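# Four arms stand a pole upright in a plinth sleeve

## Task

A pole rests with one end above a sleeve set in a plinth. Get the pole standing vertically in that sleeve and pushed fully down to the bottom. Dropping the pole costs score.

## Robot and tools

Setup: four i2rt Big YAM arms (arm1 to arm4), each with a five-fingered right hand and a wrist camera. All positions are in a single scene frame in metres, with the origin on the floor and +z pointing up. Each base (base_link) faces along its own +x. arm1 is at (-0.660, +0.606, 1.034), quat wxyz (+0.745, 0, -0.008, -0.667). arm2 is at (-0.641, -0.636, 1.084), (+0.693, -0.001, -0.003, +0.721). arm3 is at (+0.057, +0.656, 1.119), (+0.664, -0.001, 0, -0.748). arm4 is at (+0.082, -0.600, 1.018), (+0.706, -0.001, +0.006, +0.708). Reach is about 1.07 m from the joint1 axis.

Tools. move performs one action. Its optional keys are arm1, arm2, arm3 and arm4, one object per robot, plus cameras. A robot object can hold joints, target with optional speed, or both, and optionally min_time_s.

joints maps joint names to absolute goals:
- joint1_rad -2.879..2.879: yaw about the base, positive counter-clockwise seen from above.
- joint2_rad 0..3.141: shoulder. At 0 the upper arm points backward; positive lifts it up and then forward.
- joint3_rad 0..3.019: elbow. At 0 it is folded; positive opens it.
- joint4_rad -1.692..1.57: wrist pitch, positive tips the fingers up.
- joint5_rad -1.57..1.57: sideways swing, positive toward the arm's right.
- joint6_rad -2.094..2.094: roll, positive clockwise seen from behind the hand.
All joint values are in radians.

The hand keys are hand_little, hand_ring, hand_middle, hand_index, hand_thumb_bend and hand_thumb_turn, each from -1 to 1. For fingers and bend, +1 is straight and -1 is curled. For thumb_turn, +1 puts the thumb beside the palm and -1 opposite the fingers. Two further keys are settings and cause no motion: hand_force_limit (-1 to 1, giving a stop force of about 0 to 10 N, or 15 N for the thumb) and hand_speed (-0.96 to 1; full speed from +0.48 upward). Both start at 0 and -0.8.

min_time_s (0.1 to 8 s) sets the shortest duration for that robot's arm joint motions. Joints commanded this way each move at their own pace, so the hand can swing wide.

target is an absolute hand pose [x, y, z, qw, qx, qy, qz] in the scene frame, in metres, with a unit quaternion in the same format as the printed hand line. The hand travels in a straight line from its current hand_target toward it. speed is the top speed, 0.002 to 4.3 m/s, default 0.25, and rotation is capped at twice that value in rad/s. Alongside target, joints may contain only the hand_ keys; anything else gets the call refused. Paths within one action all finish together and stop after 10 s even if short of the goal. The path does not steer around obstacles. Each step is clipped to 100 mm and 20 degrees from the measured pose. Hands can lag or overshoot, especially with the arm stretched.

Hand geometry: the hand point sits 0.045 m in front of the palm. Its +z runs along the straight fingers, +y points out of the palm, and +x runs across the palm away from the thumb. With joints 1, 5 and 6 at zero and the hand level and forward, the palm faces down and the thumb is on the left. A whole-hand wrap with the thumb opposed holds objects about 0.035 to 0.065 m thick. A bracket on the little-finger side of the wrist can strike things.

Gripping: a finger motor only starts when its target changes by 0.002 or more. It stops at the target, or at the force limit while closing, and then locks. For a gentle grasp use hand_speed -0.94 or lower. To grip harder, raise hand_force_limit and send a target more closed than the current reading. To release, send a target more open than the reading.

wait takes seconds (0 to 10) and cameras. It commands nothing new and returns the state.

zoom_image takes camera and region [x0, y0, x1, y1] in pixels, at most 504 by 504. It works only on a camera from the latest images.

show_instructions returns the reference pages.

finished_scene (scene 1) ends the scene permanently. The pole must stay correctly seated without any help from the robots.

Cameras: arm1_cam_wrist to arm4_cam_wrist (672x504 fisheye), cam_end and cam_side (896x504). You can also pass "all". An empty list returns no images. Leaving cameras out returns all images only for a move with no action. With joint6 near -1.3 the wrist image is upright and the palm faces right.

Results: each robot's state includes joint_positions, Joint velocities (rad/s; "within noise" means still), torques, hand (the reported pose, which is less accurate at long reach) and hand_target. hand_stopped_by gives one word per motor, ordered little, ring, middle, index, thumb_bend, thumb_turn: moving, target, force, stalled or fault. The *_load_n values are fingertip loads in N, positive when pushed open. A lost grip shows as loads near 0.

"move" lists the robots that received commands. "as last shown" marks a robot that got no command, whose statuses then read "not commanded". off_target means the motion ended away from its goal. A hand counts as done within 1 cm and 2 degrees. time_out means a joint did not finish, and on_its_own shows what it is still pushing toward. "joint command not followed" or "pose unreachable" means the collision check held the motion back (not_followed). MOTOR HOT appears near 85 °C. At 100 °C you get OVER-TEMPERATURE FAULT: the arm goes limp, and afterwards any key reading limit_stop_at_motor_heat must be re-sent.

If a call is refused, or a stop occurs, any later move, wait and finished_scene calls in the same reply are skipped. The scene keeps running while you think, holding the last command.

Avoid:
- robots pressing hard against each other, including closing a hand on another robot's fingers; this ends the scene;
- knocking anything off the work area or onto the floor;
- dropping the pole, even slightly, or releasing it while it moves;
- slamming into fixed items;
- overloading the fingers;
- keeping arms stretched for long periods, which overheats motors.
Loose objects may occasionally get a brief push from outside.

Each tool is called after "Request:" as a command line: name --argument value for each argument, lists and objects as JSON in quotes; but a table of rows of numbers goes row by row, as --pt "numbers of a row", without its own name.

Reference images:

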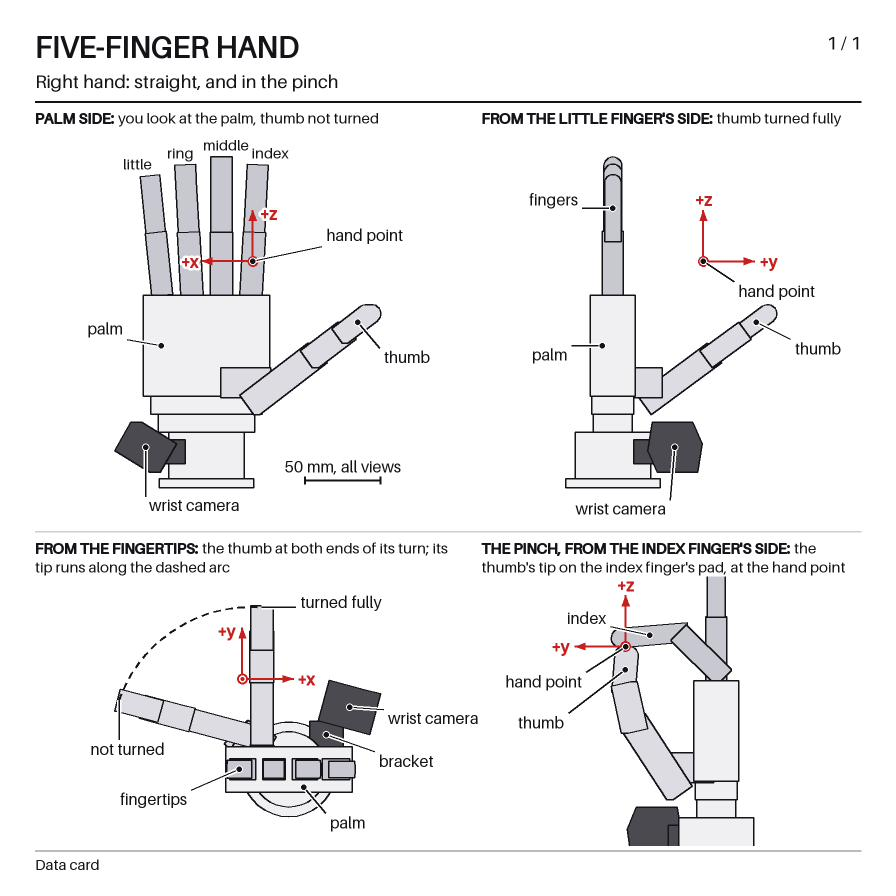

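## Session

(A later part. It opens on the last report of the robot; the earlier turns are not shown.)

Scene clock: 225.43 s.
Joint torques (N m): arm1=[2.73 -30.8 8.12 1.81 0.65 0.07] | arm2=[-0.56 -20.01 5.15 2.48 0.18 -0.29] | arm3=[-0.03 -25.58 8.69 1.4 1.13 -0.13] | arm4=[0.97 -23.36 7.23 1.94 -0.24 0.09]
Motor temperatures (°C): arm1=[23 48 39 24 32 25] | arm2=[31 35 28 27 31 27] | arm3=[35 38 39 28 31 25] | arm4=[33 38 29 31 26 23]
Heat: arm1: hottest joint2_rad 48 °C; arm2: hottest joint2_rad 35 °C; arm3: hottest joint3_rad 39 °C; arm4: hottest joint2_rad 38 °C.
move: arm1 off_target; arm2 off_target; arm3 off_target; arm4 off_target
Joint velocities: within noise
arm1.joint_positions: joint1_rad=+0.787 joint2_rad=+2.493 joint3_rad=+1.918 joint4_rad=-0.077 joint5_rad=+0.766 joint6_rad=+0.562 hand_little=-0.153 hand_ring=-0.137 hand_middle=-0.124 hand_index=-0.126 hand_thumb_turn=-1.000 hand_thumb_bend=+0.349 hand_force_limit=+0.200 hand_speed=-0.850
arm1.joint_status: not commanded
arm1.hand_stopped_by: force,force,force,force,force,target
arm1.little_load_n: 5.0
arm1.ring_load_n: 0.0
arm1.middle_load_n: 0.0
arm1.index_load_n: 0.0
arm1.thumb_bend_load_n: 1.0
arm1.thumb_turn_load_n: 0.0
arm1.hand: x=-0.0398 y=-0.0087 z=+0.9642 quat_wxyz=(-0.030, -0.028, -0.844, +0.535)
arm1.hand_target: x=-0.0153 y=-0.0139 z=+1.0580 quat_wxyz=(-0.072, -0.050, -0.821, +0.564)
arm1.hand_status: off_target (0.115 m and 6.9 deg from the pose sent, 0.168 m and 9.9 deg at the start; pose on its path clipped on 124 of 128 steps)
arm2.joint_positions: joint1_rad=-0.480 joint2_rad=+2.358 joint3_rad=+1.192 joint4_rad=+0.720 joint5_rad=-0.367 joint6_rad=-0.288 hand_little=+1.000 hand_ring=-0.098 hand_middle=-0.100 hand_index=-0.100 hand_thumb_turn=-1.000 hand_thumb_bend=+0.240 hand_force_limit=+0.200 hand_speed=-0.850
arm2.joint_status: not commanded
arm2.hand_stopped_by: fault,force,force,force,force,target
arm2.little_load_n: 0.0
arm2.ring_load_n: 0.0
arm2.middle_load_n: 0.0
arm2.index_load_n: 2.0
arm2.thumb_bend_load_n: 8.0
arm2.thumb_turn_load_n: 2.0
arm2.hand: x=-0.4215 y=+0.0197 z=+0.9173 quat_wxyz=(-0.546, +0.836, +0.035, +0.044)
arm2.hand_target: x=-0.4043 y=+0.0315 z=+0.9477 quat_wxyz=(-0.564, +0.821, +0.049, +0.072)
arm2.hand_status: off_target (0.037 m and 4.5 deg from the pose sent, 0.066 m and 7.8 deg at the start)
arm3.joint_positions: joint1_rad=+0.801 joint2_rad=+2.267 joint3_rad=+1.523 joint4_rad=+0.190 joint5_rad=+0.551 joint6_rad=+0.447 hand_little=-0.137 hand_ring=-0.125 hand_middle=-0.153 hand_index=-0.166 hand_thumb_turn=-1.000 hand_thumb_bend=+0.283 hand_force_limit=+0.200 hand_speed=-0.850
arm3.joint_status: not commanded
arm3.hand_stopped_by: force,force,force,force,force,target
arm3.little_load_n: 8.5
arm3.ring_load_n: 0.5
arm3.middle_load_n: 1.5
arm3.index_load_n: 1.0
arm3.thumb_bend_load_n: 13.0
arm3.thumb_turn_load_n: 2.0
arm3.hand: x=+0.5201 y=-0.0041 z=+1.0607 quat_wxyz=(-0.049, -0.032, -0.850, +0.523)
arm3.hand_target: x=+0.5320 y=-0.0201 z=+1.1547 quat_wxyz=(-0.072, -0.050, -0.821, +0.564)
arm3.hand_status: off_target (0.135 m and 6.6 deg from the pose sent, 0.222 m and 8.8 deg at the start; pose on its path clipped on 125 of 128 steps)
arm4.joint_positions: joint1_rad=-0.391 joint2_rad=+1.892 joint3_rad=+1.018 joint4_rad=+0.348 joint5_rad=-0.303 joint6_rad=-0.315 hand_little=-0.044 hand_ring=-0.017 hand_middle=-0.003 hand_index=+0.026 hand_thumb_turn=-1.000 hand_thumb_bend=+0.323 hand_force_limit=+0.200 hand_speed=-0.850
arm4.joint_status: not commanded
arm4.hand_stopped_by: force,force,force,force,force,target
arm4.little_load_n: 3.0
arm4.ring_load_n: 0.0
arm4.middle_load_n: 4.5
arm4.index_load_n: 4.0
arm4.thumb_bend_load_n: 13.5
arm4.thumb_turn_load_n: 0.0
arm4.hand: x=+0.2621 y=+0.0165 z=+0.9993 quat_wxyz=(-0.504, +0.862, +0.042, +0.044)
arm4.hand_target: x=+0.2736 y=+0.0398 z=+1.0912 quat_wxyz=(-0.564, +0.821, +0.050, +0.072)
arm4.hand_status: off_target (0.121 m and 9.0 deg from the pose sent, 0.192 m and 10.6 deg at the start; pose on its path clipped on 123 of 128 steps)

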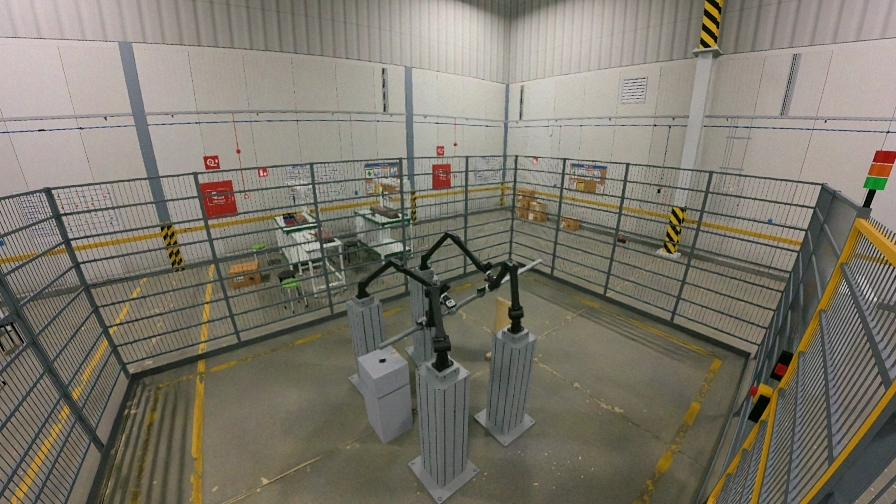

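Request:
move --arm1 '{"target": [-0.032, -0.012, 1.153, 0.1147, 0.0788, 0.8161, -0.5609], "speed": 0.8}' --arm2 '{"target": [-0.412, 0.030, 0.984, 0.5609, -0.8161, -0.0788, -0.1147], "speed": 0.011}' --arm3 '{"target": [0.500, -0.024, 1.329, 0.1147, 0.0788, 0.8161, -0.5609], "speed": 0.8}' --arm4 '{"target": [0.246, 0.041, 1.227, 0.5609, -0.8161, -0.0788, -0.1147], "speed": 0.8}' --cameras '["cam_side", "arm2_cam_wrist"]'

Scene clock: 232.73 s.
Joint torques (N m): arm1=[3.14 -29.98 7.68 2.84 0.59 0.19] | arm2=[-1.9 -20.95 5.31 2.62 0.46 -0.47] | arm3=[-0.26 -25.23 9.65 1.54 0.7 0.21] | arm4=[0.62 -21.71 8.76 1.65 0.04 -0.13]
Motor temperatures (°C): arm1=[23 48 39 24 32 25] | arm2=[31 35 28 27 31 27] | arm3=[35 38 39 28 31 25] | arm4=[33 38 30 31 26 23]
Heat: arm1: hottest joint2_rad 48 °C; arm2: hottest joint2_rad 35 °C; arm3: hottest joint3_rad 39 °C; arm4: hottest joint2_rad 38 °C.
move: arm1 off_target; arm2 off_target; arm3 off_target; arm4 off_target
Joint velocities: within noise
arm1.joint_positions: joint1_rad=+0.754 joint2_rad=+2.343 joint3_rad=+1.784 joint4_rad=-0.067 joint5_rad=+0.708 joint6_rad=+0.604 hand_little=-0.153 hand_ring=-0.137 hand_middle=-0.124 hand_index=-0.126 hand_thumb_turn=-1.000 hand_thumb_bend=+0.349 hand_force_limit=+0.200 hand_speed=-0.850
arm1.joint_status: not commanded
arm1.hand_stopped_by: force,force,force,force,force,target
arm1.little_load_n: 7.5
arm1.ring_load_n: 0.0
arm1.middle_load_n: 0.0
arm1.index_load_n: 0.0
arm1.thumb_bend_load_n: 3.0
arm1.thumb_turn_load_n: 0.0
arm1.hand: x=-0.0653 y=-0.0088 z=+1.0217 quat_wxyz=(-0.063, -0.051, -0.845, +0.528)
arm1.hand_target: x=-0.0426 y=-0.0104 z=+1.1162 quat_wxyz=(-0.115, -0.079, -0.817, +0.560)
arm1.hand_status: off_target (0.136 m and 8.4 deg from the pose sent, 0.189 m and 12.1 deg at the start; pose on its path clipped on 162 of 167 steps)
arm2.joint_positions: joint1_rad=-0.432 joint2_rad=+2.266 joint3_rad=+1.130 joint4_rad=+0.699 joint5_rad=-0.306 joint6_rad=-0.340 hand_little=+1.000 hand_ring=-0.098 hand_middle=-0.100 hand_index=-0.100 hand_thumb_turn=-1.000 hand_thumb_bend=+0.240 hand_force_limit=+0.200 hand_speed=-0.850
arm2.joint_status: not commanded
arm2.hand_stopped_by: fault,force,force,force,force,target
arm2.little_load_n: 0.0
arm2.ring_load_n: 0.0
arm2.middle_load_n: 0.0
arm2.index_load_n: 3.0
arm2.thumb_bend_load_n: 9.0
arm2.thumb_turn_load_n: 6.5
arm2.hand: x=-0.4419 y=+0.0193 z=+0.9484 quat_wxyz=(-0.542, +0.835, +0.061, +0.072)
arm2.hand_target: x=-0.4124 y=+0.0292 z=+0.9839 quat_wxyz=(-0.560, +0.817, +0.078, +0.115)
arm2.hand_status: off_target (0.048 m and 6.1 deg from the pose sent, 0.068 m and 9.9 deg at the start)
arm3.joint_positions: joint1_rad=+0.745 joint2_rad=+2.063 joint3_rad=+1.439 joint4_rad=+0.099 joint5_rad=+0.471 joint6_rad=+0.475 hand_little=-0.137 hand_ring=-0.125 hand_middle=-0.153 hand_index=-0.166 hand_thumb_turn=-1.000 hand_thumb_bend=+0.283 hand_force_limit=+0.200 hand_speed=-0.850
arm3.joint_status: not commanded
arm3.hand_stopped_by: force,force,force,force,force,target
arm3.little_load_n: 8.0
arm3.ring_load_n: 0.0
arm3.middle_load_n: 1.5
arm3.index_load_n: 0.5
arm3.thumb_bend_load_n: 13.0
arm3.thumb_turn_load_n: 1.0
arm3.hand: x=+0.4860 y=-0.0047 z=+1.1561 quat_wxyz=(-0.080, -0.052, -0.849, +0.520)
arm3.hand_target: x=+0.4929 y=-0.0149 z=+1.2517 quat_wxyz=(-0.115, -0.079, -0.816, +0.561)
arm3.hand_status: off_target (0.175 m and 7.8 deg from the pose sent, 0.270 m and 10.9 deg at the start; pose on its path clipped on 163 of 167 steps)
arm4.joint_positions: joint1_rad=-0.314 joint2_rad=+1.701 joint3_rad=+1.012 joint4_rad=+0.182 joint5_rad=-0.194 joint6_rad=-0.357 hand_little=-0.044 hand_ring=-0.017 hand_middle=-0.003 hand_index=+0.026 hand_thumb_turn=-1.000 hand_thumb_bend=+0.322 hand_force_limit=+0.200 hand_speed=-0.850
arm4.joint_status: not commanded
arm4.hand_stopped_by: force,force,force,force,force,target
arm4.little_load_n: 3.5
arm4.ring_load_n: 0.0
arm4.middle_load_n: 4.5
arm4.index_load_n: 4.5
arm4.thumb_bend_load_n: 10.5
arm4.thumb_turn_load_n: 1.0
arm4.hand: x=+0.2338 y=+0.0143 z=+1.0785 quat_wxyz=(-0.500, +0.859, +0.067, +0.084)
arm4.hand_target: x=+0.2406 y=+0.0299 z=+1.1727 quat_wxyz=(-0.561, +0.816, +0.078, +0.115)
arm4.hand_status: off_target (0.151 m and 9.3 deg from the pose sent, 0.230 m and 12.4 deg at the start; pose on its path clipped on 162 of 167 steps)
pictures: arm2_cam_wrist, cam_side

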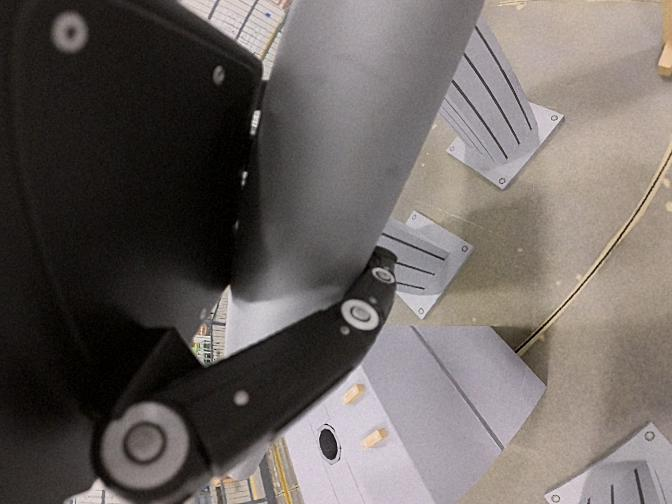

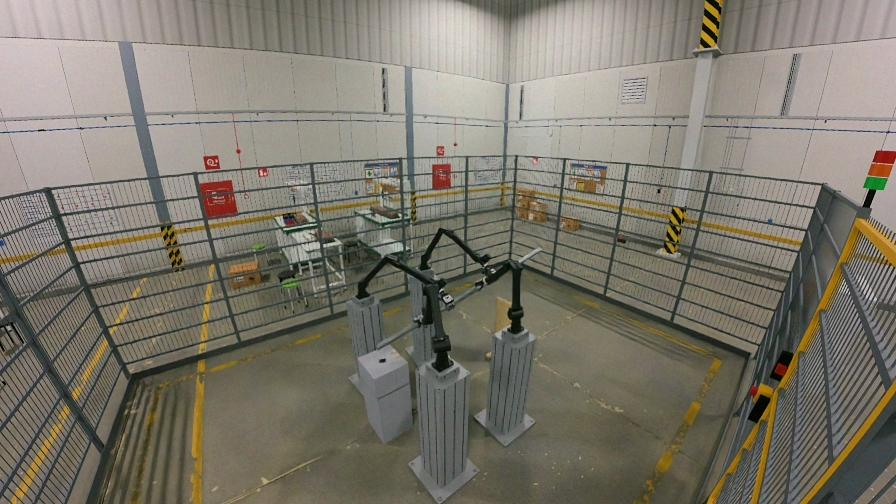

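Request:
move --arm1 '{"target": [0.004, -0.010, 1.257, 0.1431, 0.0984, 0.8116, -0.5578], "speed": 0.8}' --arm2 '{"target": [-0.401, 0.027, 1.007, 0.5578, -0.8116, -0.0984, -0.1431], "speed": 0.008}' --arm3 '{"target": [0.511, -0.033, 1.441, 0.1431, 0.0984, 0.8116, -0.5578], "speed": 0.8}' --arm4 '{"target": [0.259, 0.046, 1.335, 0.5578, -0.8116, -0.0984, -0.1431], "speed": 0.8}' --cameras '[]'

Scene clock: 241.80 s.
Joint torques (N m): arm1=[3.43 -30.51 7.64 3.17 0.25 0.57] | arm2=[-2.08 -21.25 6.05 2.78 0.74 -0.65] | arm3=[0.03 -25.05 10.14 1.74 0.45 0.55] | arm4=[0.73 -21.07 8.96 1.98 0.32 -0.38]
Motor temperatures (°C): arm1=[23 49 39 24 31 25] | arm2=[31 35 28 27 31 27] | arm3=[35 38 39 28 31 25] | arm4=[33 38 31 31 26 23]
Heat: arm1: hottest joint2_rad 49 °C; arm2: hottest joint2_rad 35 °C; arm3: hottest joint3_rad 39 °C; arm4: hottest joint2_rad 38 °C.
move: arm1 off_target; arm2 off_target; arm3 off_target; arm4 off_target
Joint velocities: within noise
arm1.joint_positions: joint1_rad=+0.746 joint2_rad=+2.324 joint3_rad=+1.784 joint4_rad=-0.067 joint5_rad=+0.691 joint6_rad=+0.625 hand_little=-0.152 hand_ring=-0.137 hand_middle=-0.124 hand_index=-0.126 hand_thumb_turn=-1.000 hand_thumb_bend=+0.350 hand_force_limit=+0.200 hand_speed=-0.850
arm1.joint_status: not commanded
arm1.hand_stopped_by: force,force,force,force,force,target
arm1.little_load_n: 7.0
arm1.ring_load_n: 0.0
arm1.middle_load_n: 0.0
arm1.index_load_n: 0.0
arm1.thumb_bend_load_n: 3.5
arm1.thumb_turn_load_n: -0.5
arm1.hand: x=-0.0646 y=-0.0141 z=+1.0373 quat_wxyz=(-0.078, -0.063, -0.843, +0.529)
arm1.hand_target: x=-0.0372 y=-0.0112 z=+1.1310 quat_wxyz=(-0.144, -0.098, -0.813, +0.556)
arm1.hand_status: off_target (0.230 m and 9.8 deg from the pose sent, 0.245 m and 11.9 deg at the start; pose on its path clipped on 145 of 148 steps)
arm2.joint_positions: joint1_rad=-0.432 joint2_rad=+2.225 joint3_rad=+1.105 joint4_rad=+0.668 joint5_rad=-0.293 joint6_rad=-0.386 hand_little=+1.000 hand_ring=-0.098 hand_middle=-0.100 hand_index=-0.100 hand_thumb_turn=-0.999 hand_thumb_bend=+0.240 hand_force_limit=+0.200 hand_speed=-0.850
arm2.joint_status: not commanded
arm2.hand_stopped_by: fault,force,force,force,force,target
arm2.little_load_n: 0.0
arm2.ring_load_n: 0.0
arm2.middle_load_n: 0.0
arm2.index_load_n: 4.5
arm2.thumb_bend_load_n: 12.0
arm2.thumb_turn_load_n: 8.5
arm2.hand: x=-0.4392 y=+0.0118 z=+0.9588 quat_wxyz=(-0.533, +0.838, +0.076, +0.086)
arm2.hand_target: x=-0.4019 y=+0.0255 z=+1.0068 quat_wxyz=(-0.557, +0.812, +0.096, +0.144)
arm2.hand_status: off_target (0.063 m and 8.1 deg from the pose sent, 0.072 m and 9.8 deg at the start)
arm3.joint_positions: joint1_rad=+0.735 joint2_rad=+2.027 joint3_rad=+1.439 joint4_rad=+0.076 joint5_rad=+0.445 joint6_rad=+0.502 hand_little=-0.137 hand_ring=-0.125 hand_middle=-0.153 hand_index=-0.166 hand_thumb_turn=-1.000 hand_thumb_bend=+0.283 hand_force_limit=+0.200 hand_speed=-0.850
arm3.joint_status: not commanded
arm3.hand_stopped_by: force,force,force,force,force,target
arm3.little_load_n: 6.0
arm3.ring_load_n: 0.0
arm3.middle_load_n: 2.0
arm3.index_load_n: 3.0
arm3.thumb_bend_load_n: 8.0
arm3.thumb_turn_load_n: 0.0
arm3.hand: x=+0.4847 y=-0.0065 z=+1.1792 quat_wxyz=(-0.099, -0.063, -0.847, +0.519)
arm3.hand_target: x=+0.4932 y=-0.0151 z=+1.2755 quat_wxyz=(-0.144, -0.097, -0.812, +0.557)
arm3.hand_status: off_target (0.264 m and 8.9 deg from the pose sent, 0.287 m and 10.8 deg at the start; pose on its path clipped on 145 of 148 steps)
arm4.joint_positions: joint1_rad=-0.305 joint2_rad=+1.655 joint3_rad=+1.012 joint4_rad=+0.142 joint5_rad=-0.168 joint6_rad=-0.390 hand_little=-0.044 hand_ring=-0.017 hand_middle=-0.003 hand_index=+0.026 hand_thumb_turn=-1.000 hand_thumb_bend=+0.322 hand_force_limit=+0.200 hand_speed=-0.850
arm4.joint_status: not commanded
arm4.hand_stopped_by: force,force,force,force,force,target
arm4.little_load_n: 7.5
arm4.ring_load_n: 3.0
arm4.middle_load_n: 4.0
arm4.index_load_n: 3.0
arm4.thumb_bend_load_n: 8.5
arm4.thumb_turn_load_n: 3.0
arm4.hand: x=+0.2340 y=+0.0100 z=+1.0976 quat_wxyz=(-0.498, +0.858, +0.079, +0.101)
arm4.hand_target: x=+0.2430 y=+0.0228 z=+1.1923 quat_wxyz=(-0.558, +0.812, +0.097, +0.144)
arm4.hand_status: off_target (0.241 m and 10.1 deg from the pose sent, 0.260 m and 11.5 deg at the start; pose on its path clipped on 144 of 148 steps)

Request:
move --arm1 '{"joints": {"joint1_rad": 0.737, "joint2_rad": 2.056, "joint3_rad": 1.662, "joint4_rad": -0.015, "joint5_rad": 0.592, "joint6_rad": 0.750}, "min_time_s": 4}' --arm2 '{"joints": {"joint1_rad": -0.417, "joint2_rad": 2.102, "joint3_rad": 1.085, "joint4_rad": 0.685, "joint5_rad": -0.154, "joint6_rad": -0.536}, "min_time_s": 4}' --arm3 '{"joints": {"joint1_rad": 0.674, "joint2_rad": 1.710, "joint3_rad": 1.519, "joint4_rad": -0.160, "joint5_rad": 0.350, "joint6_rad": 0.609}, "min_time_s": 4}' --arm4 '{"joints": {"joint1_rad": -0.216, "joint2_rad": 1.355, "joint3_rad": 1.163, "joint4_rad": -0.121, "joint5_rad": -0.006, "joint6_rad": -0.453}, "min_time_s": 4}' --cameras '["cam_side", "arm2_cam_wrist"]'

Scene clock: 311.33 s.
Joint torques (N m): arm1=[4.01 -28.75 7.69 3.32 0.1 0.63] | arm2=[-3.19 -20.84 6.09 2.86 1.27 -0.74] | arm3=[0.56 -23.82 14.15 0.73 0.33 0.54] | arm4=[0.44 -20.13 12.03 0.49 0.75 -0.24]
Motor temperatures (°C): arm1=[23 51 39 24 30 26] | arm2=[30 37 28 27 32 27] | arm3=[34 42 42 28 30 25] | arm4=[33 38 34 30 25 23]
Heat: arm1: hottest joint2_rad 51 °C; arm2: hottest joint2_rad 37 °C; arm3: hottest joint2_rad 42 °C; arm4: hottest joint2_rad 38 °C.
move: arm1 time_out; arm2 time_out; arm3 time_out; arm4 done
Joint velocities: within noise
arm1.joint_positions: joint1_rad=+0.709 joint2_rad=+2.160 joint3_rad=+1.656 joint4_rad=-0.047 joint5_rad=+0.594 joint6_rad=+0.696 hand_little=-0.152 hand_ring=-0.137 hand_middle=-0.124 hand_index=-0.126 hand_thumb_turn=-1.000 hand_thumb_bend=+0.350 hand_force_limit=+0.200 hand_speed=-0.850
arm1.joint_status: joint6_rad time_out (moved +0.071 of +0.125); the others done
arm1.hand_stopped_by: force,force,force,force,force,target
arm1.little_load_n: 7.5
arm1.ring_load_n: 1.5
arm1.middle_load_n: 0.0
arm1.index_load_n: 0.0
arm1.thumb_bend_load_n: 4.5
arm1.thumb_turn_load_n: 0.0
arm1.on_its_own: joint6_rad reads +0.696 and still pushes toward +0.750 since a time_out
arm1.hand: x=-0.0866 y=-0.0085 z=+1.1069 quat_wxyz=(-0.141, -0.093, -0.838, +0.519)
arm1.hand_target: x=-0.0615 y=+0.0027 z=+1.2063 quat_wxyz=(-0.212, -0.123, -0.802, +0.545)
arm1.hand_status: not commanded
arm2.joint_positions: joint1_rad=-0.379 joint2_rad=+2.159 joint3_rad=+1.073 joint4_rad=+0.667 joint5_rad=-0.188 joint6_rad=-0.449 hand_little=+1.000 hand_ring=-0.098 hand_middle=-0.100 hand_index=-0.100 hand_thumb_turn=-0.999 hand_thumb_bend=+0.240 hand_force_limit=+0.200 hand_speed=-0.850
arm2.joint_status: joint5_rad time_out (moved +0.105 of +0.139); joint6_rad time_out (moved -0.062 of -0.150); the others done
arm2.hand_stopped_by: fault,force,force,force,force,target
arm2.little_load_n: 0.0
arm2.ring_load_n: 0.0
arm2.middle_load_n: 0.0
arm2.index_load_n: 4.0
arm2.thumb_bend_load_n: 11.5
arm2.thumb_turn_load_n: 8.0
arm2.on_its_own: joint5_rad reads -0.188 and still pushes toward -0.154 since a time_out; joint6_rad reads -0.449 and still pushes toward -0.536 since a time_out
arm2.hand: x=-0.4497 y=+0.0185 z=+0.9871 quat_wxyz=(-0.532, +0.830, +0.098, +0.137)
arm2.hand_target: x=-0.4056 y=+0.0271 z=+1.0339 quat_wxyz=(-0.548, +0.804, +0.110, +0.201)
arm2.hand_status: not commanded
arm3.joint_positions: joint1_rad=+0.663 joint2_rad=+1.817 joint3_rad=+1.458 joint4_rad=-0.135 joint5_rad=+0.344 joint6_rad=+0.562 hand_little=-0.137 hand_ring=-0.125 hand_middle=-0.153 hand_index=-0.166 hand_thumb_turn=-1.000 hand_thumb_bend=+0.282 hand_force_limit=+0.200 hand_speed=-0.850
arm3.joint_status: joint6_rad time_out (moved +0.060 of +0.107); the others done
arm3.hand_stopped_by: force,force,force,force,force,target
arm3.little_load_n: 9.5
arm3.ring_load_n: 1.0
arm3.middle_load_n: 1.5
arm3.index_load_n: 0.5
arm3.thumb_bend_load_n: 8.5
arm3.thumb_turn_load_n: 0.0
arm3.on_its_own: joint6_rad reads +0.562 and still pushes toward +0.609 since a time_out
arm3.hand: x=+0.4442 y=-0.0044 z=+1.3035 quat_wxyz=(-0.139, -0.095, -0.845, +0.507)
arm3.hand_target: x=+0.4524 y=-0.0009 z=+1.4167 quat_wxyz=(-0.190, -0.121, -0.804, +0.550)
arm3.hand_status: not commanded
arm4.joint_positions: joint1_rad=-0.209 joint2_rad=+1.487 joint3_rad=+1.102 joint4_rad=-0.095 joint5_rad=-0.026 joint6_rad=-0.430 hand_little=-0.044 hand_ring=-0.017 hand_middle=-0.003 hand_index=+0.026 hand_thumb_turn=-1.000 hand_thumb_bend=+0.322 hand_force_limit=+0.200 hand_speed=-0.850
arm4.joint_status: all done
arm4.hand_stopped_by: force,force,force,force,force,target
arm4.little_load_n: 7.0
arm4.ring_load_n: 3.0
arm4.middle_load_n: 6.5
arm4.index_load_n: 5.5
arm4.thumb_bend_load_n: 8.0
arm4.thumb_turn_load_n: 4.0
arm4.hand: x=+0.2029 y=+0.0085 z=+1.1977 quat_wxyz=(-0.493, +0.852, +0.101, +0.149)
arm4.hand_target: x=+0.2129 y=+0.0056 z=+1.3062 quat_wxyz=(-0.553, +0.806, +0.097, +0.187)
arm4.hand_status: not commanded
pictures: arm2_cam_wrist, cam_side

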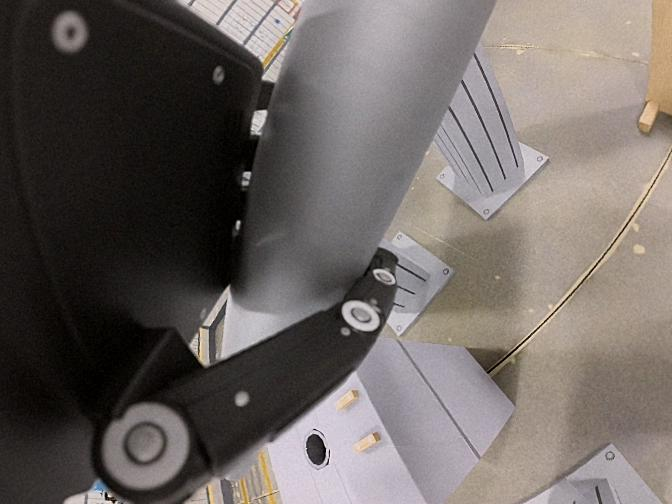

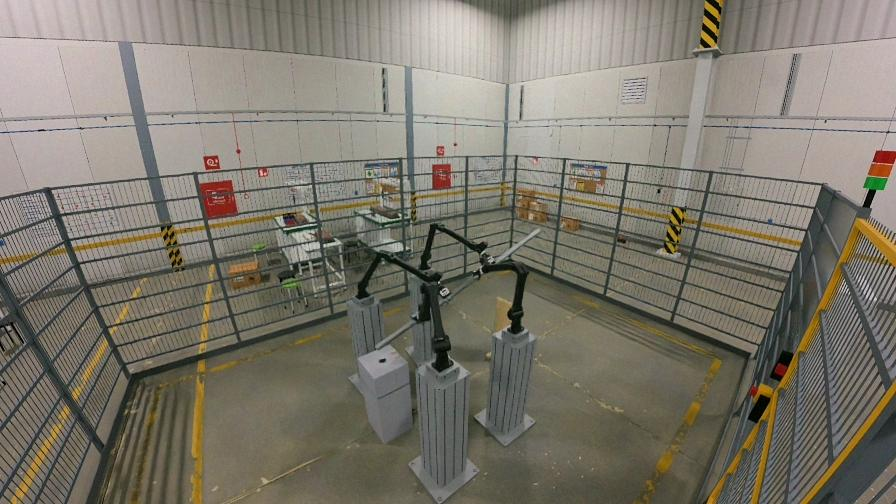

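Request:
move --arm1 '{"joints": {"joint1_rad": 0.678, "joint2_rad": 1.858, "joint3_rad": 1.569, "joint4_rad": -0.048, "joint5_rad": 0.483, "joint6_rad": 0.819}, "min_time_s": 4.5}' --arm2 '{"joints": {"joint1_rad": -0.359, "joint2_rad": 2.017, "joint3_rad": 1.038, "joint4_rad": 0.674, "joint5_rad": -0.036, "joint6_rad": -0.615}, "min_time_s": 4.5}' --arm3 '{"joints": {"joint1_rad": 0.526, "joint2_rad": 1.517, "joint3_rad": 1.732, "joint4_rad": -0.488, "joint5_rad": 0.148, "joint6_rad": 0.667}, "min_time_s": 4.5}' --arm4 '{"joints": {"joint1_rad": -0.036, "joint2_rad": 1.251, "joint3_rad": 1.434, "joint4_rad": -0.453, "joint5_rad": 0.235, "joint6_rad": -0.515}, "min_time_s": 4.5}' --cameras '["cam_side", "arm2_cam_wrist"]'

Scene clock: 323.90 s.
Joint torques (N m): arm1=[3.49 -27.81 8.49 2.32 -0.07 0.55] | arm2=[-3.19 -19.84 6.19 2.96 1.4 -0.66] | arm3=[-0.44 -23.59 18.11 1.05 0.11 0.64] | arm4=[1.32 -20.13 15.08 0.59 1.18 -0.28]
Motor temperatures (°C): arm1=[23 52 39 24 30 26] | arm2=[30 36 28 27 32 27] | arm3=[34 41 44 28 29 25] | arm4=[33 38 35 30 26 23]
Heat: arm1: hottest joint2_rad 52 °C; arm2: hottest joint2_rad 36 °C; arm3: hottest joint3_rad 44 °C; arm4: hottest joint2_rad 38 °C.
move: arm1 time_out; arm2 time_out; arm3 time_out; arm4 time_out
Joint velocities: within noise
arm1.joint_positions: joint1_rad=+0.653 joint2_rad=+1.981 joint3_rad=+1.555 joint4_rad=-0.053 joint5_rad=+0.489 joint6_rad=+0.766 hand_little=-0.152 hand_ring=-0.137 hand_middle=-0.124 hand_index=-0.126 hand_thumb_turn=-1.000 hand_thumb_bend=+0.350 hand_force_limit=+0.200 hand_speed=-0.850
arm1.joint_status: joint6_rad time_out (moved +0.071 of +0.123); the others done
arm1.hand_stopped_by: force,force,force,force,force,target
arm1.little_load_n: 5.0
arm1.ring_load_n: 1.5
arm1.middle_load_n: 0.0
arm1.index_load_n: 2.0
arm1.thumb_bend_load_n: 3.5
arm1.thumb_turn_load_n: 0.0
arm1.on_its_own: joint6_rad reads +0.766 and still pushes toward +0.819 since a time_out
arm1.hand: x=-0.1220 y=-0.0074 z=+1.1939 quat_wxyz=(-0.206, -0.129, -0.825, +0.510)
arm1.hand_target: x=-0.1087 y=+0.0105 z=+1.3039 quat_wxyz=(-0.275, -0.152, -0.785, +0.534)
arm1.hand_status: not commanded
arm2.joint_positions: joint1_rad=-0.317 joint2_rad=+2.074 joint3_rad=+1.029 joint4_rad=+0.660 joint5_rad=-0.073 joint6_rad=-0.537 hand_little=+1.000 hand_ring=-0.098 hand_middle=-0.100 hand_index=-0.100 hand_thumb_turn=-0.999 hand_thumb_bend=+0.240 hand_force_limit=+0.200 hand_speed=-0.850
arm2.joint_status: joint5_rad time_out (moved +0.116 of +0.152); joint6_rad time_out (moved -0.088 of -0.166); the others done
arm2.hand_stopped_by: fault,force,force,force,force,target
arm2.little_load_n: 0.0
arm2.ring_load_n: 0.0
arm2.middle_load_n: 0.0
arm2.index_load_n: 4.0
arm2.thumb_bend_load_n: 11.0
arm2.thumb_turn_load_n: 6.5
arm2.on_its_own: joint5_rad reads -0.073 and still pushes toward -0.036 since a time_out; joint6_rad reads -0.537 and still pushes toward -0.615 since a time_out
arm2.hand: x=-0.4643 y=+0.0197 z=+1.0227 quat_wxyz=(-0.526, +0.818, +0.128, +0.195)
arm2.hand_target: x=-0.4202 y=+0.0237 z=+1.0680 quat_wxyz=(-0.536, +0.794, +0.130, +0.255)
arm2.hand_status: not commanded
arm3.joint_positions: joint1_rad=+0.528 joint2_rad=+1.642 joint3_rad=+1.631 joint4_rad=-0.469 joint5_rad=+0.145 joint6_rad=+0.612 hand_little=-0.137 hand_ring=-0.125 hand_middle=-0.153 hand_index=-0.166 hand_thumb_turn=-1.000 hand_thumb_bend=+0.283 hand_force_limit=+0.200 hand_speed=-0.850
arm3.joint_status: joint3_rad time_out (moved +0.172 of +0.274); joint6_rad time_out (moved +0.050 of +0.105); the others done
arm3.hand_stopped_by: force,force,force,force,force,target
arm3.little_load_n: 11.0
arm3.ring_load_n: 1.0
arm3.middle_load_n: 1.0
arm3.index_load_n: 0.0
arm3.thumb_bend_load_n: 10.0
arm3.thumb_turn_load_n: 0.0
arm3.on_its_own: joint3_rad reads +1.631 and still pushes toward +1.732 since a time_out; joint6_rad reads +0.612 and still pushes toward +0.667 since a time_out
arm3.hand: x=+0.3758 y=+0.0005 z=+1.4625 quat_wxyz=(-0.198, -0.123, -0.845, +0.482)
arm3.hand_target: x=+0.3646 y=+0.0256 z=+1.6108 quat_wxyz=(-0.257, -0.147, -0.782, +0.549)
arm3.hand_status: not commanded
arm4.joint_positions: joint1_rad=-0.044 joint2_rad=+1.391 joint3_rad=+1.339 joint4_rad=-0.429 joint5_rad=+0.207 joint6_rad=-0.487 hand_little=-0.044 hand_ring=-0.017 hand_middle=-0.003 hand_index=+0.026 hand_thumb_turn=-1.000 hand_thumb_bend=+0.322 hand_force_limit=+0.200 hand_speed=-0.850
arm4.joint_status: joint2_rad time_out (moved -0.095 of -0.236); joint3_rad time_out (moved +0.237 of +0.332); the others done
arm4.hand_stopped_by: force,force,force,force,force,target
arm4.little_load_n: 7.5
arm4.ring_load_n: 4.5
arm4.middle_load_n: 6.0
arm4.index_load_n: 4.5
arm4.thumb_bend_load_n: 8.0
arm4.thumb_turn_load_n: 4.5
arm4.on_its_own: joint2_rad reads +1.391 and still pushes toward +1.251 since a time_out; joint3_rad reads +1.339 and still pushes toward +1.434 since a time_out
arm4.hand: x=+0.1507 y=+0.0059 z=+1.3250 quat_wxyz=(-0.471, +0.844, +0.135, +0.217)
arm4.hand_target: x=+0.1531 y=-0.0202 z=+1.4579 quat_wxyz=(-0.550, +0.788, +0.119, +0.250)
arm4.hand_status: not commanded
pictures: arm2_cam_wrist, cam_side

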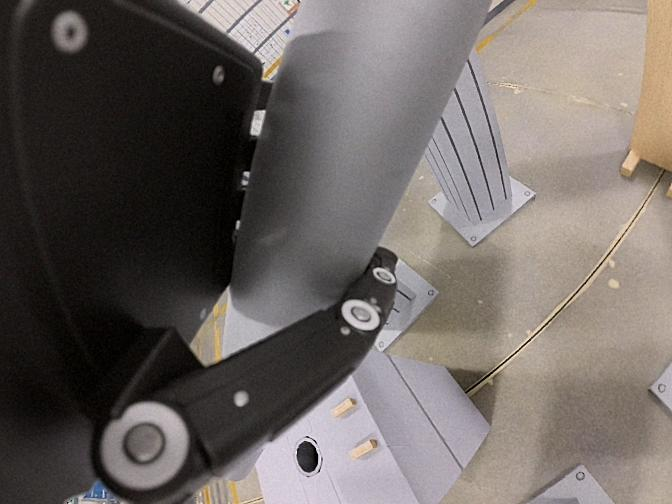

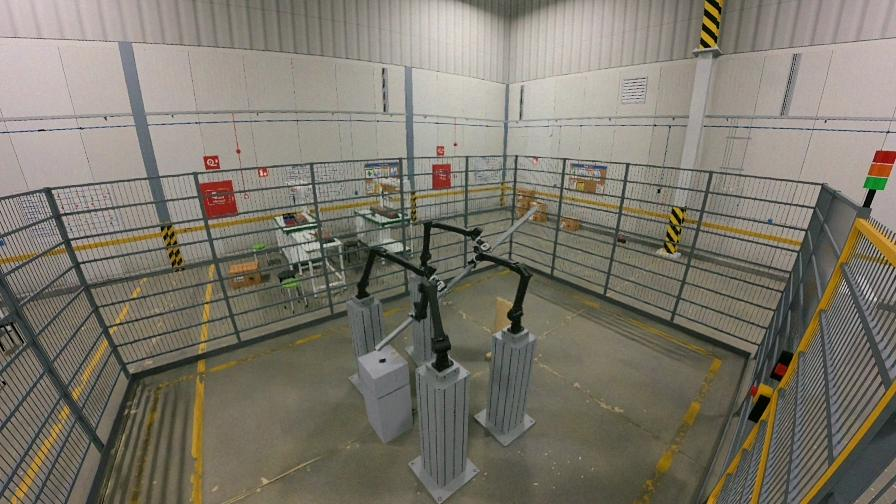

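Request:
move --arm1 '{"joints": {"joint1_rad": 0.600, "joint2_rad": 1.676, "joint3_rad": 1.506, "joint4_rad": -0.089, "joint5_rad": 0.368, "joint6_rad": 0.888}, "min_time_s": 5.5}' --arm2 '{"joints": {"joint1_rad": -0.291, "joint2_rad": 1.954, "joint3_rad": 0.999, "joint4_rad": 0.682, "joint5_rad": 0.091, "joint6_rad": -0.726}, "min_time_s": 5.5}' --arm3 '{"joints": {"joint1_rad": 0.313, "joint2_rad": 1.485, "joint3_rad": 2.112, "joint4_rad": -0.765, "joint5_rad": -0.099, "joint6_rad": 0.712}, "min_time_s": 5.5}' --arm4 '{"joints": {"joint1_rad": 0.174, "joint2_rad": 1.299, "joint3_rad": 1.844, "joint4_rad": -0.739, "joint5_rad": 0.490, "joint6_rad": -0.552}, "min_time_s": 5.5}' --cameras '["cam_side", "cam_end", "arm1_cam_wrist", "arm2_cam_wrist", "arm4_cam_wrist"]'

Scene clock: 339.50 s.
Joint torques (N m): arm1=[3.02 -27.81 8.7 2.1 -0.16 0.34] | arm2=[-2.96 -19.31 5.55 3.03 1.3 -0.61] | arm3=[-1.32 -22.36 18.73 2.66 -0.09 0.49] | arm4=[1.79 -18.43 16.17 1.85 1.32 -0.29]
Motor temperatures (°C): arm1=[23 52 40 24 29 26] | arm2=[30 35 28 27 33 27] | arm3=[34 41 48 28 29 25] | arm4=[32 38 38 30 26 23]
Heat: arm1: hottest joint2_rad 52 °C; arm2: hottest joint2_rad 35 °C; arm3: hottest joint3_rad 48 °C; arm4: hottest joint2_rad 38 °C.
move: arm1 done; arm2 time_out; arm3 time_out; arm4 time_out
Joint velocities: within noise
arm1.joint_positions: joint1_rad=+0.581 joint2_rad=+1.809 joint3_rad=+1.495 joint4_rad=-0.089 joint5_rad=+0.375 joint6_rad=+0.860 hand_little=-0.153 hand_ring=-0.137 hand_middle=-0.124 hand_index=-0.126 hand_thumb_turn=-1.000 hand_thumb_bend=+0.350 hand_force_limit=+0.200 hand_speed=-0.850
arm1.joint_status: all done
arm1.hand_stopped_by: force,force,force,force,force,target
arm1.little_load_n: 4.5
arm1.ring_load_n: 2.0
arm1.middle_load_n: 0.0
arm1.index_load_n: 3.5
arm1.thumb_bend_load_n: 3.0
arm1.thumb_turn_load_n: 0.5
arm1.hand: x=-0.1667 y=-0.0073 z=+1.2872 quat_wxyz=(-0.274, -0.173, -0.804, +0.499)
arm1.hand_target: x=-0.1676 y=+0.0189 z=+1.3967 quat_wxyz=(-0.335, -0.182, -0.761, +0.525)
arm1.hand_status: not commanded
arm2.joint_positions: joint1_rad=-0.252 joint2_rad=+2.000 joint3_rad=+1.001 joint4_rad=+0.660 joint5_rad=+0.059 joint6_rad=-0.653 hand_little=+1.000 hand_ring=-0.098 hand_middle=-0.100 hand_index=-0.100 hand_thumb_turn=-0.999 hand_thumb_bend=+0.240 hand_force_limit=+0.200 hand_speed=-0.850
arm2.joint_status: joint5_rad time_out (moved +0.131 of +0.164); joint6_rad time_out (moved -0.116 of -0.189); the others done
arm2.hand_stopped_by: fault,force,force,force,force,target
arm2.little_load_n: 0.0
arm2.ring_load_n: 0.0
arm2.middle_load_n: 0.0
arm2.index_load_n: 4.5
arm2.thumb_bend_load_n: 9.5
arm2.thumb_turn_load_n: 4.5
arm2.on_its_own: joint5_rad reads +0.059 and still pushes toward +0.091 since a time_out; joint6_rad reads -0.653 and still pushes toward -0.726 since a time_out
arm2.hand: x=-0.4750 y=+0.0215 z=+1.0602 quat_wxyz=(-0.515, +0.799, +0.163, +0.266)
arm2.hand_target: x=-0.4370 y=+0.0192 z=+1.0964 quat_wxyz=(-0.517, +0.779, +0.161, +0.317)
arm2.hand_status: not commanded
arm3.joint_positions: joint1_rad=+0.328 joint2_rad=+1.605 joint3_rad=+1.979 joint4_rad=-0.784 joint5_rad=-0.100 joint6_rad=+0.671 hand_little=-0.137 hand_ring=-0.125 hand_middle=-0.153 hand_index=-0.166 hand_thumb_turn=-1.000 hand_thumb_bend=+0.282 hand_force_limit=+0.200 hand_speed=-0.850
arm3.joint_status: joint3_rad time_out (moved +0.348 of +0.481); joint6_rad time_out (moved +0.059 of +0.100); the others done
arm3.hand_stopped_by: force,force,force,force,force,target
arm3.little_load_n: 6.0
arm3.ring_load_n: 0.0
arm3.middle_load_n: 1.0
arm3.index_load_n: 2.0
arm3.thumb_bend_load_n: 7.0
arm3.thumb_turn_load_n: 0.0
arm3.on_its_own: joint3_rad reads +1.979 and still pushes toward +2.092 since a time_out; joint6_rad reads +0.671 and still pushes toward +0.712 since a time_out
arm3.hand: x=+0.2792 y=+0.0006 z=+1.6345 quat_wxyz=(-0.270, -0.164, -0.820, +0.478)
arm3.hand_target: x=+0.2591 y=+0.0585 z=+1.7832 quat_wxyz=(-0.317, -0.163, -0.743, +0.567)
arm3.hand_status: not commanded
arm4.joint_positions: joint1_rad=+0.162 joint2_rad=+1.417 joint3_rad=+1.701 joint4_rad=-0.745 joint5_rad=+0.460 joint6_rad=-0.521 hand_little=-0.045 hand_ring=-0.017 hand_middle=-0.003 hand_index=+0.027 hand_thumb_turn=-1.000 hand_thumb_bend=+0.321 hand_force_limit=+0.200 hand_speed=-0.850
arm4.joint_status: joint3_rad time_out (moved +0.362 of +0.505); joint5_rad time_out (moved +0.253 of +0.283); the others done
arm4.hand_stopped_by: force,force,force,force,force,target
arm4.little_load_n: 2.0
arm4.ring_load_n: 0.0
arm4.middle_load_n: 4.5
arm4.index_load_n: 6.5
arm4.thumb_bend_load_n: 4.0
arm4.thumb_turn_load_n: 1.0
arm4.on_its_own: joint3_rad reads +1.701 and still pushes toward +1.813 since a time_out; joint5_rad reads +0.460 and still pushes toward +0.490 since a time_out
arm4.hand: x=+0.0771 y=-0.0006 z=+1.4642 quat_wxyz=(-0.467, +0.823, +0.165, +0.278)
arm4.hand_target: x=+0.0862 y=-0.0460 z=+1.5943 quat_wxyz=(-0.556, +0.766, +0.128, +0.296)
arm4.hand_status: not commanded
pictures: arm1_cam_wrist, arm2_cam_wrist, arm4_cam_wrist, cam_end, cam_side

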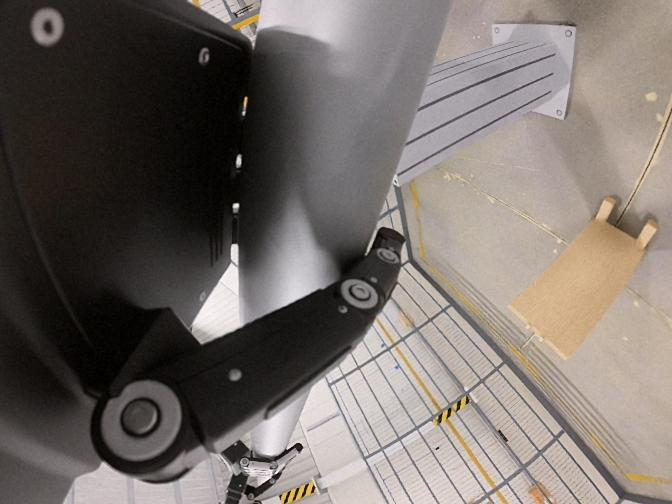

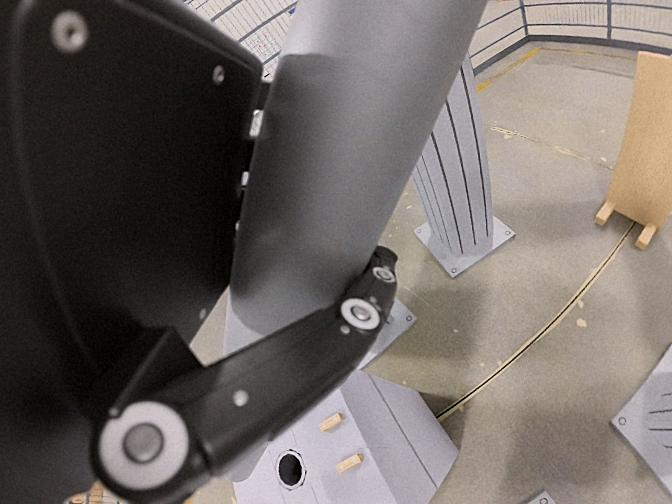

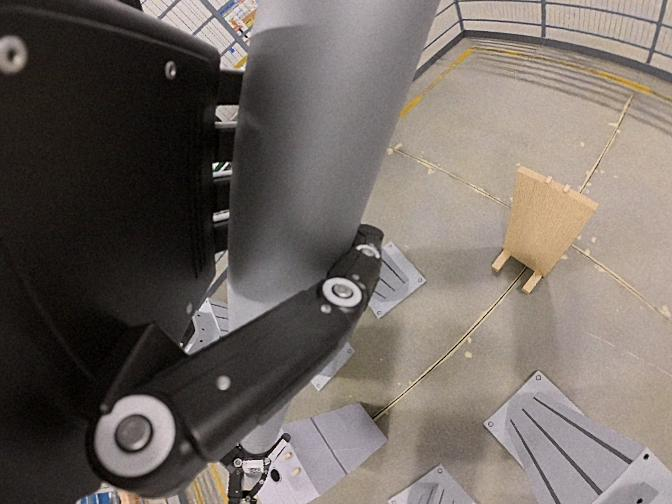

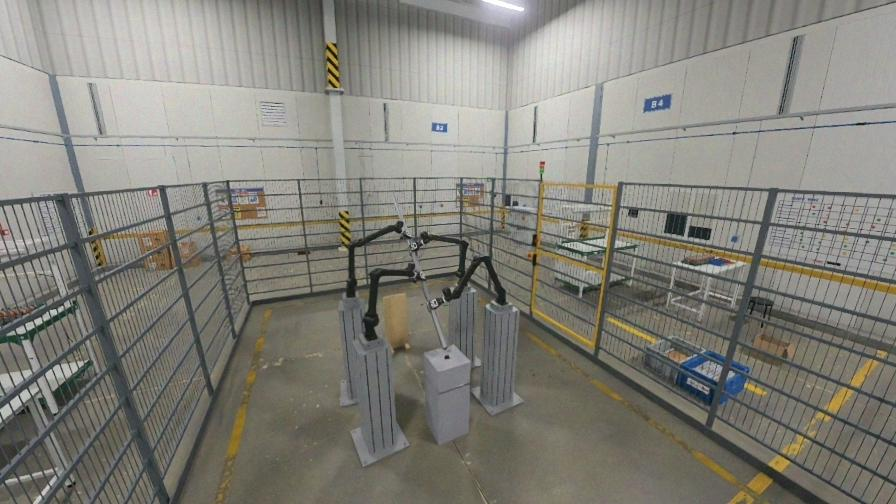

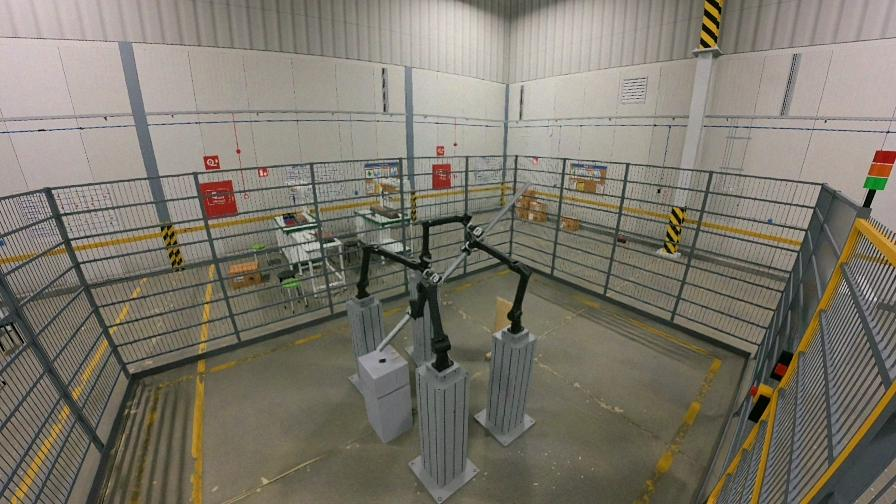

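Request:
move --arm1 '{"joints": {"joint1_rad": 0.585, "joint2_rad": 1.800, "joint3_rad": 1.495, "joint4_rad": -0.089, "joint5_rad": 0.375, "joint6_rad": 0.865}, "min_time_s": 3}' --arm2 '{"joints": {"joint1_rad": -0.291, "joint2_rad": 1.914, "joint3_rad": 1.004, "joint4_rad": 0.682, "joint5_rad": 0.083, "joint6_rad": -0.700}, "min_time_s": 3}' --arm3 '{"joints": {"joint1_rad": 0.313, "joint2_rad": 1.460, "joint3_rad": 2.120, "joint4_rad": -0.765, "joint5_rad": -0.099, "joint6_rad": 0.700}, "min_time_s": 3}' --arm4 '{"joints": {"joint1_rad": 0.174, "joint2_rad": 1.265, "joint3_rad": 1.850, "joint4_rad": -0.739, "joint5_rad": 0.480, "joint6_rad": -0.540}, "min_time_s": 3}'

Scene clock: 349.03 s.
Joint torques (N m): arm1=[2.08 -18.55 7.92 2.1 0.11 0.18] | arm2=[-2.96 -21.3 6.83 3.1 0.98 -0.36] | arm3=[-1.38 -24.18 18.73 2.76 -0.1 0.41] | arm4=[1.79 -21.19 16.2 2.02 1.09 -0.2]
Motor temperatures (°C): arm1=[23 52 40 24 29 26] | arm2=[30 35 29 27 33 27] | arm3=[34 41 49 28 29 25] | arm4=[32 38 40 30 27 23]
Heat: arm1: hottest joint2_rad 52 °C; arm2: hottest joint2_rad 35 °C; arm3: hottest joint3_rad 49 °C; arm4: hottest joint3_rad 40 °C.
move: arm1 done; arm2 time_out; arm3 time_out; arm4 time_out
Joint velocities: within noise
arm1.joint_positions: joint1_rad=+0.577 joint2_rad=+1.815 joint3_rad=+1.495 joint4_rad=-0.089 joint5_rad=+0.375 joint6_rad=+0.855 hand_little=-0.153 hand_ring=-0.137 hand_middle=-0.124 hand_index=-0.126 hand_thumb_turn=-1.000 hand_thumb_bend=+0.350 hand_force_limit=+0.200 hand_speed=-0.850
arm1.joint_status: all done
arm1.hand_stopped_by: force,force,force,force,force,target
arm1.little_load_n: 5.0
arm1.ring_load_n: 2.0
arm1.middle_load_n: 0.0
arm1.index_load_n: 2.5
arm1.thumb_bend_load_n: 3.5
arm1.thumb_turn_load_n: 0.0
arm1.hand: x=-0.1690 y=-0.0098 z=+1.2825 quat_wxyz=(-0.270, -0.172, -0.805, +0.499)
arm1.hand_target: x=-0.1649 y=-0.0046 z=+1.2943 quat_wxyz=(-0.279, -0.174, -0.801, +0.500)
arm1.hand_status: not commanded
arm2.joint_positions: joint1_rad=-0.251 joint2_rad=+1.990 joint3_rad=+0.991 joint4_rad=+0.657 joint5_rad=+0.058 joint6_rad=-0.653 hand_little=+1.000 hand_ring=-0.098 hand_middle=-0.100 hand_index=-0.100 hand_thumb_turn=-0.999 hand_thumb_bend=+0.240 hand_force_limit=+0.200 hand_speed=-0.850
arm2.joint_status: joint6_rad time_out (moved +0.000 of -0.047); the others done
arm2.hand_stopped_by: fault,force,force,force,force,target
arm2.little_load_n: 0.0
arm2.ring_load_n: 0.0
arm2.middle_load_n: 0.0
arm2.index_load_n: 4.5
arm2.thumb_bend_load_n: 10.0
arm2.thumb_turn_load_n: 5.0
arm2.on_its_own: joint6_rad reads -0.653 and still pushes toward -0.700 since a time_out
arm2.hand: x=-0.4767 y=+0.0183 z=+1.0619 quat_wxyz=(-0.514, +0.799, +0.164, +0.265)
arm2.hand_target: x=-0.4387 y=+0.0264 z=+1.1250 quat_wxyz=(-0.538, +0.767, +0.150, +0.315)
arm2.hand_status: not commanded
arm3.joint_positions: joint1_rad=+0.328 joint2_rad=+1.604 joint3_rad=+1.979 joint4_rad=-0.787 joint5_rad=-0.100 joint6_rad=+0.667 hand_little=-0.137 hand_ring=-0.125 hand_middle=-0.153 hand_index=-0.166 hand_thumb_turn=-1.000 hand_thumb_bend=+0.282 hand_force_limit=+0.200 hand_speed=-0.850
arm3.joint_status: joint2_rad time_out (moved -0.002 of -0.145); joint3_rad time_out (moved +0.000 of +0.141); the others done
arm3.hand_stopped_by: force,force,force,force,force,target
arm3.little_load_n: 8.0
arm3.ring_load_n: 0.5
arm3.middle_load_n: 1.0
arm3.index_load_n: 0.5
arm3.thumb_bend_load_n: 8.5
arm3.thumb_turn_load_n: 0.0
arm3.on_its_own: joint2_rad reads +1.604 and still pushes toward +1.460 since a time_out; joint3_rad reads +1.979 and still pushes toward +2.091 since a time_out
arm3.hand: x=+0.2788 y=+0.0017 z=+1.6350 quat_wxyz=(-0.269, -0.163, -0.820, +0.478)
arm3.hand_target: x=+0.2561 y=+0.0720 z=+1.7976 quat_wxyz=(-0.317, -0.156, -0.736, +0.577)
arm3.hand_status: not commanded
arm4.joint_positions: joint1_rad=+0.162 joint2_rad=+1.417 joint3_rad=+1.701 joint4_rad=-0.749 joint5_rad=+0.457 joint6_rad=-0.521 hand_little=-0.045 hand_ring=-0.017 hand_middle=-0.003 hand_index=+0.027 hand_thumb_turn=-1.000 hand_thumb_bend=+0.321 hand_force_limit=+0.200 hand_speed=-0.850
arm4.joint_status: joint2_rad time_out (moved +0.000 of -0.152); joint3_rad time_out (moved +0.000 of +0.149); the others done
arm4.hand_stopped_by: force,force,force,force,force,target
arm4.little_load_n: 1.5
arm4.ring_load_n: 0.0
arm4.middle_load_n: 4.5
arm4.index_load_n: 6.0
arm4.thumb_bend_load_n: 4.0
arm4.thumb_turn_load_n: 1.5
arm4.on_its_own: joint2_rad reads +1.417 and still pushes toward +1.265 since a time_out; joint3_rad reads +1.701 and still pushes toward +1.813 since a time_out
arm4.hand: x=+0.0766 y=-0.0011 z=+1.4633 quat_wxyz=(-0.466, +0.824, +0.167, +0.277)
arm4.hand_target: x=+0.0866 y=-0.0604 z=+1.6113 quat_wxyz=(-0.572, +0.758, +0.120, +0.289)
arm4.hand_status: not commanded
pictures: none

Request:
move --arm1 '{"joints": {"hand_speed": -0.7, "hand_thumb_bend": 1.0, "hand_little": 0.9, "hand_ring": 0.9, "hand_middle": 0.9, "hand_index": 0.9}}' --cameras '["arm1_cam_wrist"]'

Scene clock: 351.63 s.
Joint torques (N m): arm1=[1.85 -18.55 7.88 2.03 0.13 0.12] | arm2=[-1.61 -20.89 8.02 3.7 0.75 -0.39] | arm3=[-1.32 -24.12 18.67 2.74 0.06 0.43] | arm4=[1.96 -21.01 16.1 2.7 1 -0.19]
Motor temperatures (°C): arm1=[23 51 40 24 29 26] | arm2=[30 35 29 27 33 27] | arm3=[34 41 50 28 29 25] | arm4=[32 38 40 30 27 23]
Heat: arm1: hottest joint2_rad 51 °C; arm2: hottest joint2_rad 35 °C; arm3: hottest joint3_rad 50 °C; arm4: hottest joint3_rad 40 °C.
move: arm1 done
Joint velocities: within noise
arm1.joint_positions: joint1_rad=+0.577 joint2_rad=+1.815 joint3_rad=+1.495 joint4_rad=-0.089 joint5_rad=+0.375 joint6_rad=+0.855 hand_little=+0.900 hand_ring=+0.900 hand_middle=+0.900 hand_index=+0.900 hand_thumb_turn=-1.000 hand_thumb_bend=+1.000 hand_force_limit=+0.200 hand_speed=-0.700
arm1.joint_status: all done
arm1.hand_stopped_by: target,target,target,target,target,target
arm1.little_load_n: 0.0
arm1.ring_load_n: 0.0
arm1.middle_load_n: 0.0
arm1.index_load_n: 0.0
arm1.thumb_bend_load_n: 0.0
arm1.thumb_turn_load_n: -0.5
arm1.hand: x=-0.1688 y=-0.0096 z=+1.2825 quat_wxyz=(-0.271, -0.172, -0.805, +0.499)
arm1.hand_target: x=-0.1651 y=-0.0047 z=+1.2943 quat_wxyz=(-0.279, -0.174, -0.801, +0.500)
arm1.hand_status: not commanded
arm2, arm3, arm4: as last shown
arm2.joint_positions: joint1_rad=-0.266 joint2_rad=+1.988 joint3_rad=+0.970 joint4_rad=+0.642 joint5_rad=+0.064 joint6_rad=-0.653 hand_little=+1.000 hand_ring=-0.098 hand_middle=-0.100 hand_index=-0.100 hand_thumb_turn=-0.999 hand_thumb_bend=+0.240 hand_force_limit=+0.200 hand_speed=-0.850
arm2.index_load_n: 2.0
arm2.thumb_bend_load_n: 8.0
arm2.thumb_turn_load_n: 6.0
arm2.on_its_own: joint6_rad reads -0.653 and still pushes toward -0.700 since a time_out
arm2.hand: x=-0.4686 y=+0.0037 z=+1.0504 quat_wxyz=(-0.498, +0.810, +0.158, +0.265)
arm2.hand_target: x=-0.4389 y=+0.0265 z=+1.1249 quat_wxyz=(-0.538, +0.767, +0.150, +0.315)
arm3.joint_positions: joint1_rad=+0.326 joint2_rad=+1.604 joint3_rad=+1.979 joint4_rad=-0.787 joint5_rad=-0.103 joint6_rad=+0.665 hand_little=-0.137 hand_ring=-0.125 hand_middle=-0.153 hand_index=-0.166 hand_thumb_turn=-1.000 hand_thumb_bend=+0.282 hand_force_limit=+0.200 hand_speed=-0.850
arm3.little_load_n: 13.0
arm3.ring_load_n: 1.0
arm3.middle_load_n: 0.0
arm3.index_load_n: 0.0
arm3.thumb_bend_load_n: 13.0
arm3.on_its_own: joint2_rad reads +1.604 and still pushes toward +1.460 since a time_out; joint3_rad reads +1.979 and still pushes toward +2.091 since a time_out; joint6_rad reads +0.665 and still pushes toward +0.700 since a time_out
arm3.hand: x=+0.2786 y=+0.0019 z=+1.6350 quat_wxyz=(-0.269, -0.161, -0.820, +0.478)
arm4.joint_positions: joint1_rad=+0.162 joint2_rad=+1.416 joint3_rad=+1.701 joint4_rad=-0.764 joint5_rad=+0.458 joint6_rad=-0.521 hand_little=-0.044 hand_ring=-0.017 hand_middle=-0.003 hand_index=+0.027 hand_thumb_turn=-1.000 hand_thumb_bend=+0.321 hand_force_limit=+0.200 hand_speed=-0.850
arm4.little_load_n: 4.0
arm4.ring_load_n: 0.5
arm4.middle_load_n: 3.5
arm4.index_load_n: 4.0
arm4.thumb_bend_load_n: 6.5
arm4.thumb_turn_load_n: 2.5
arm4.on_its_own: joint2_rad reads +1.416 and still pushes toward +1.265 since a time_out; joint3_rad reads +1.701 and still pushes toward +1.813 since a time_out
arm4.hand: x=+0.0774 y=-0.0041 z=+1.4609 quat_wxyz=(-0.459, +0.827, +0.169, +0.277)
arm4.hand_target: x=+0.0865 y=-0.0603 z=+1.6112 quat_wxyz=(-0.572, +0.758, +0.120, +0.289)

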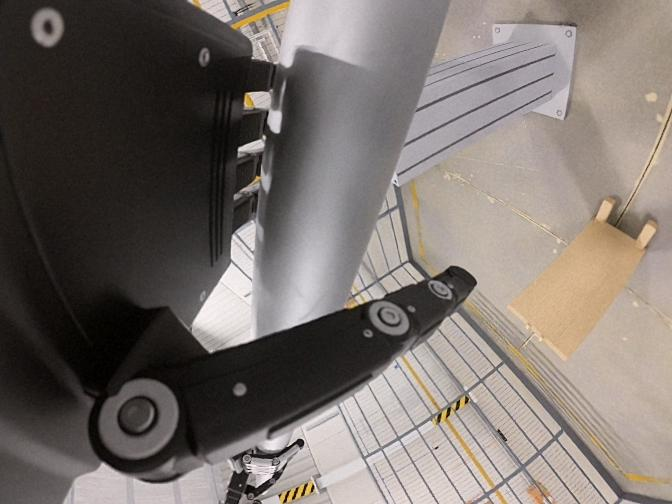

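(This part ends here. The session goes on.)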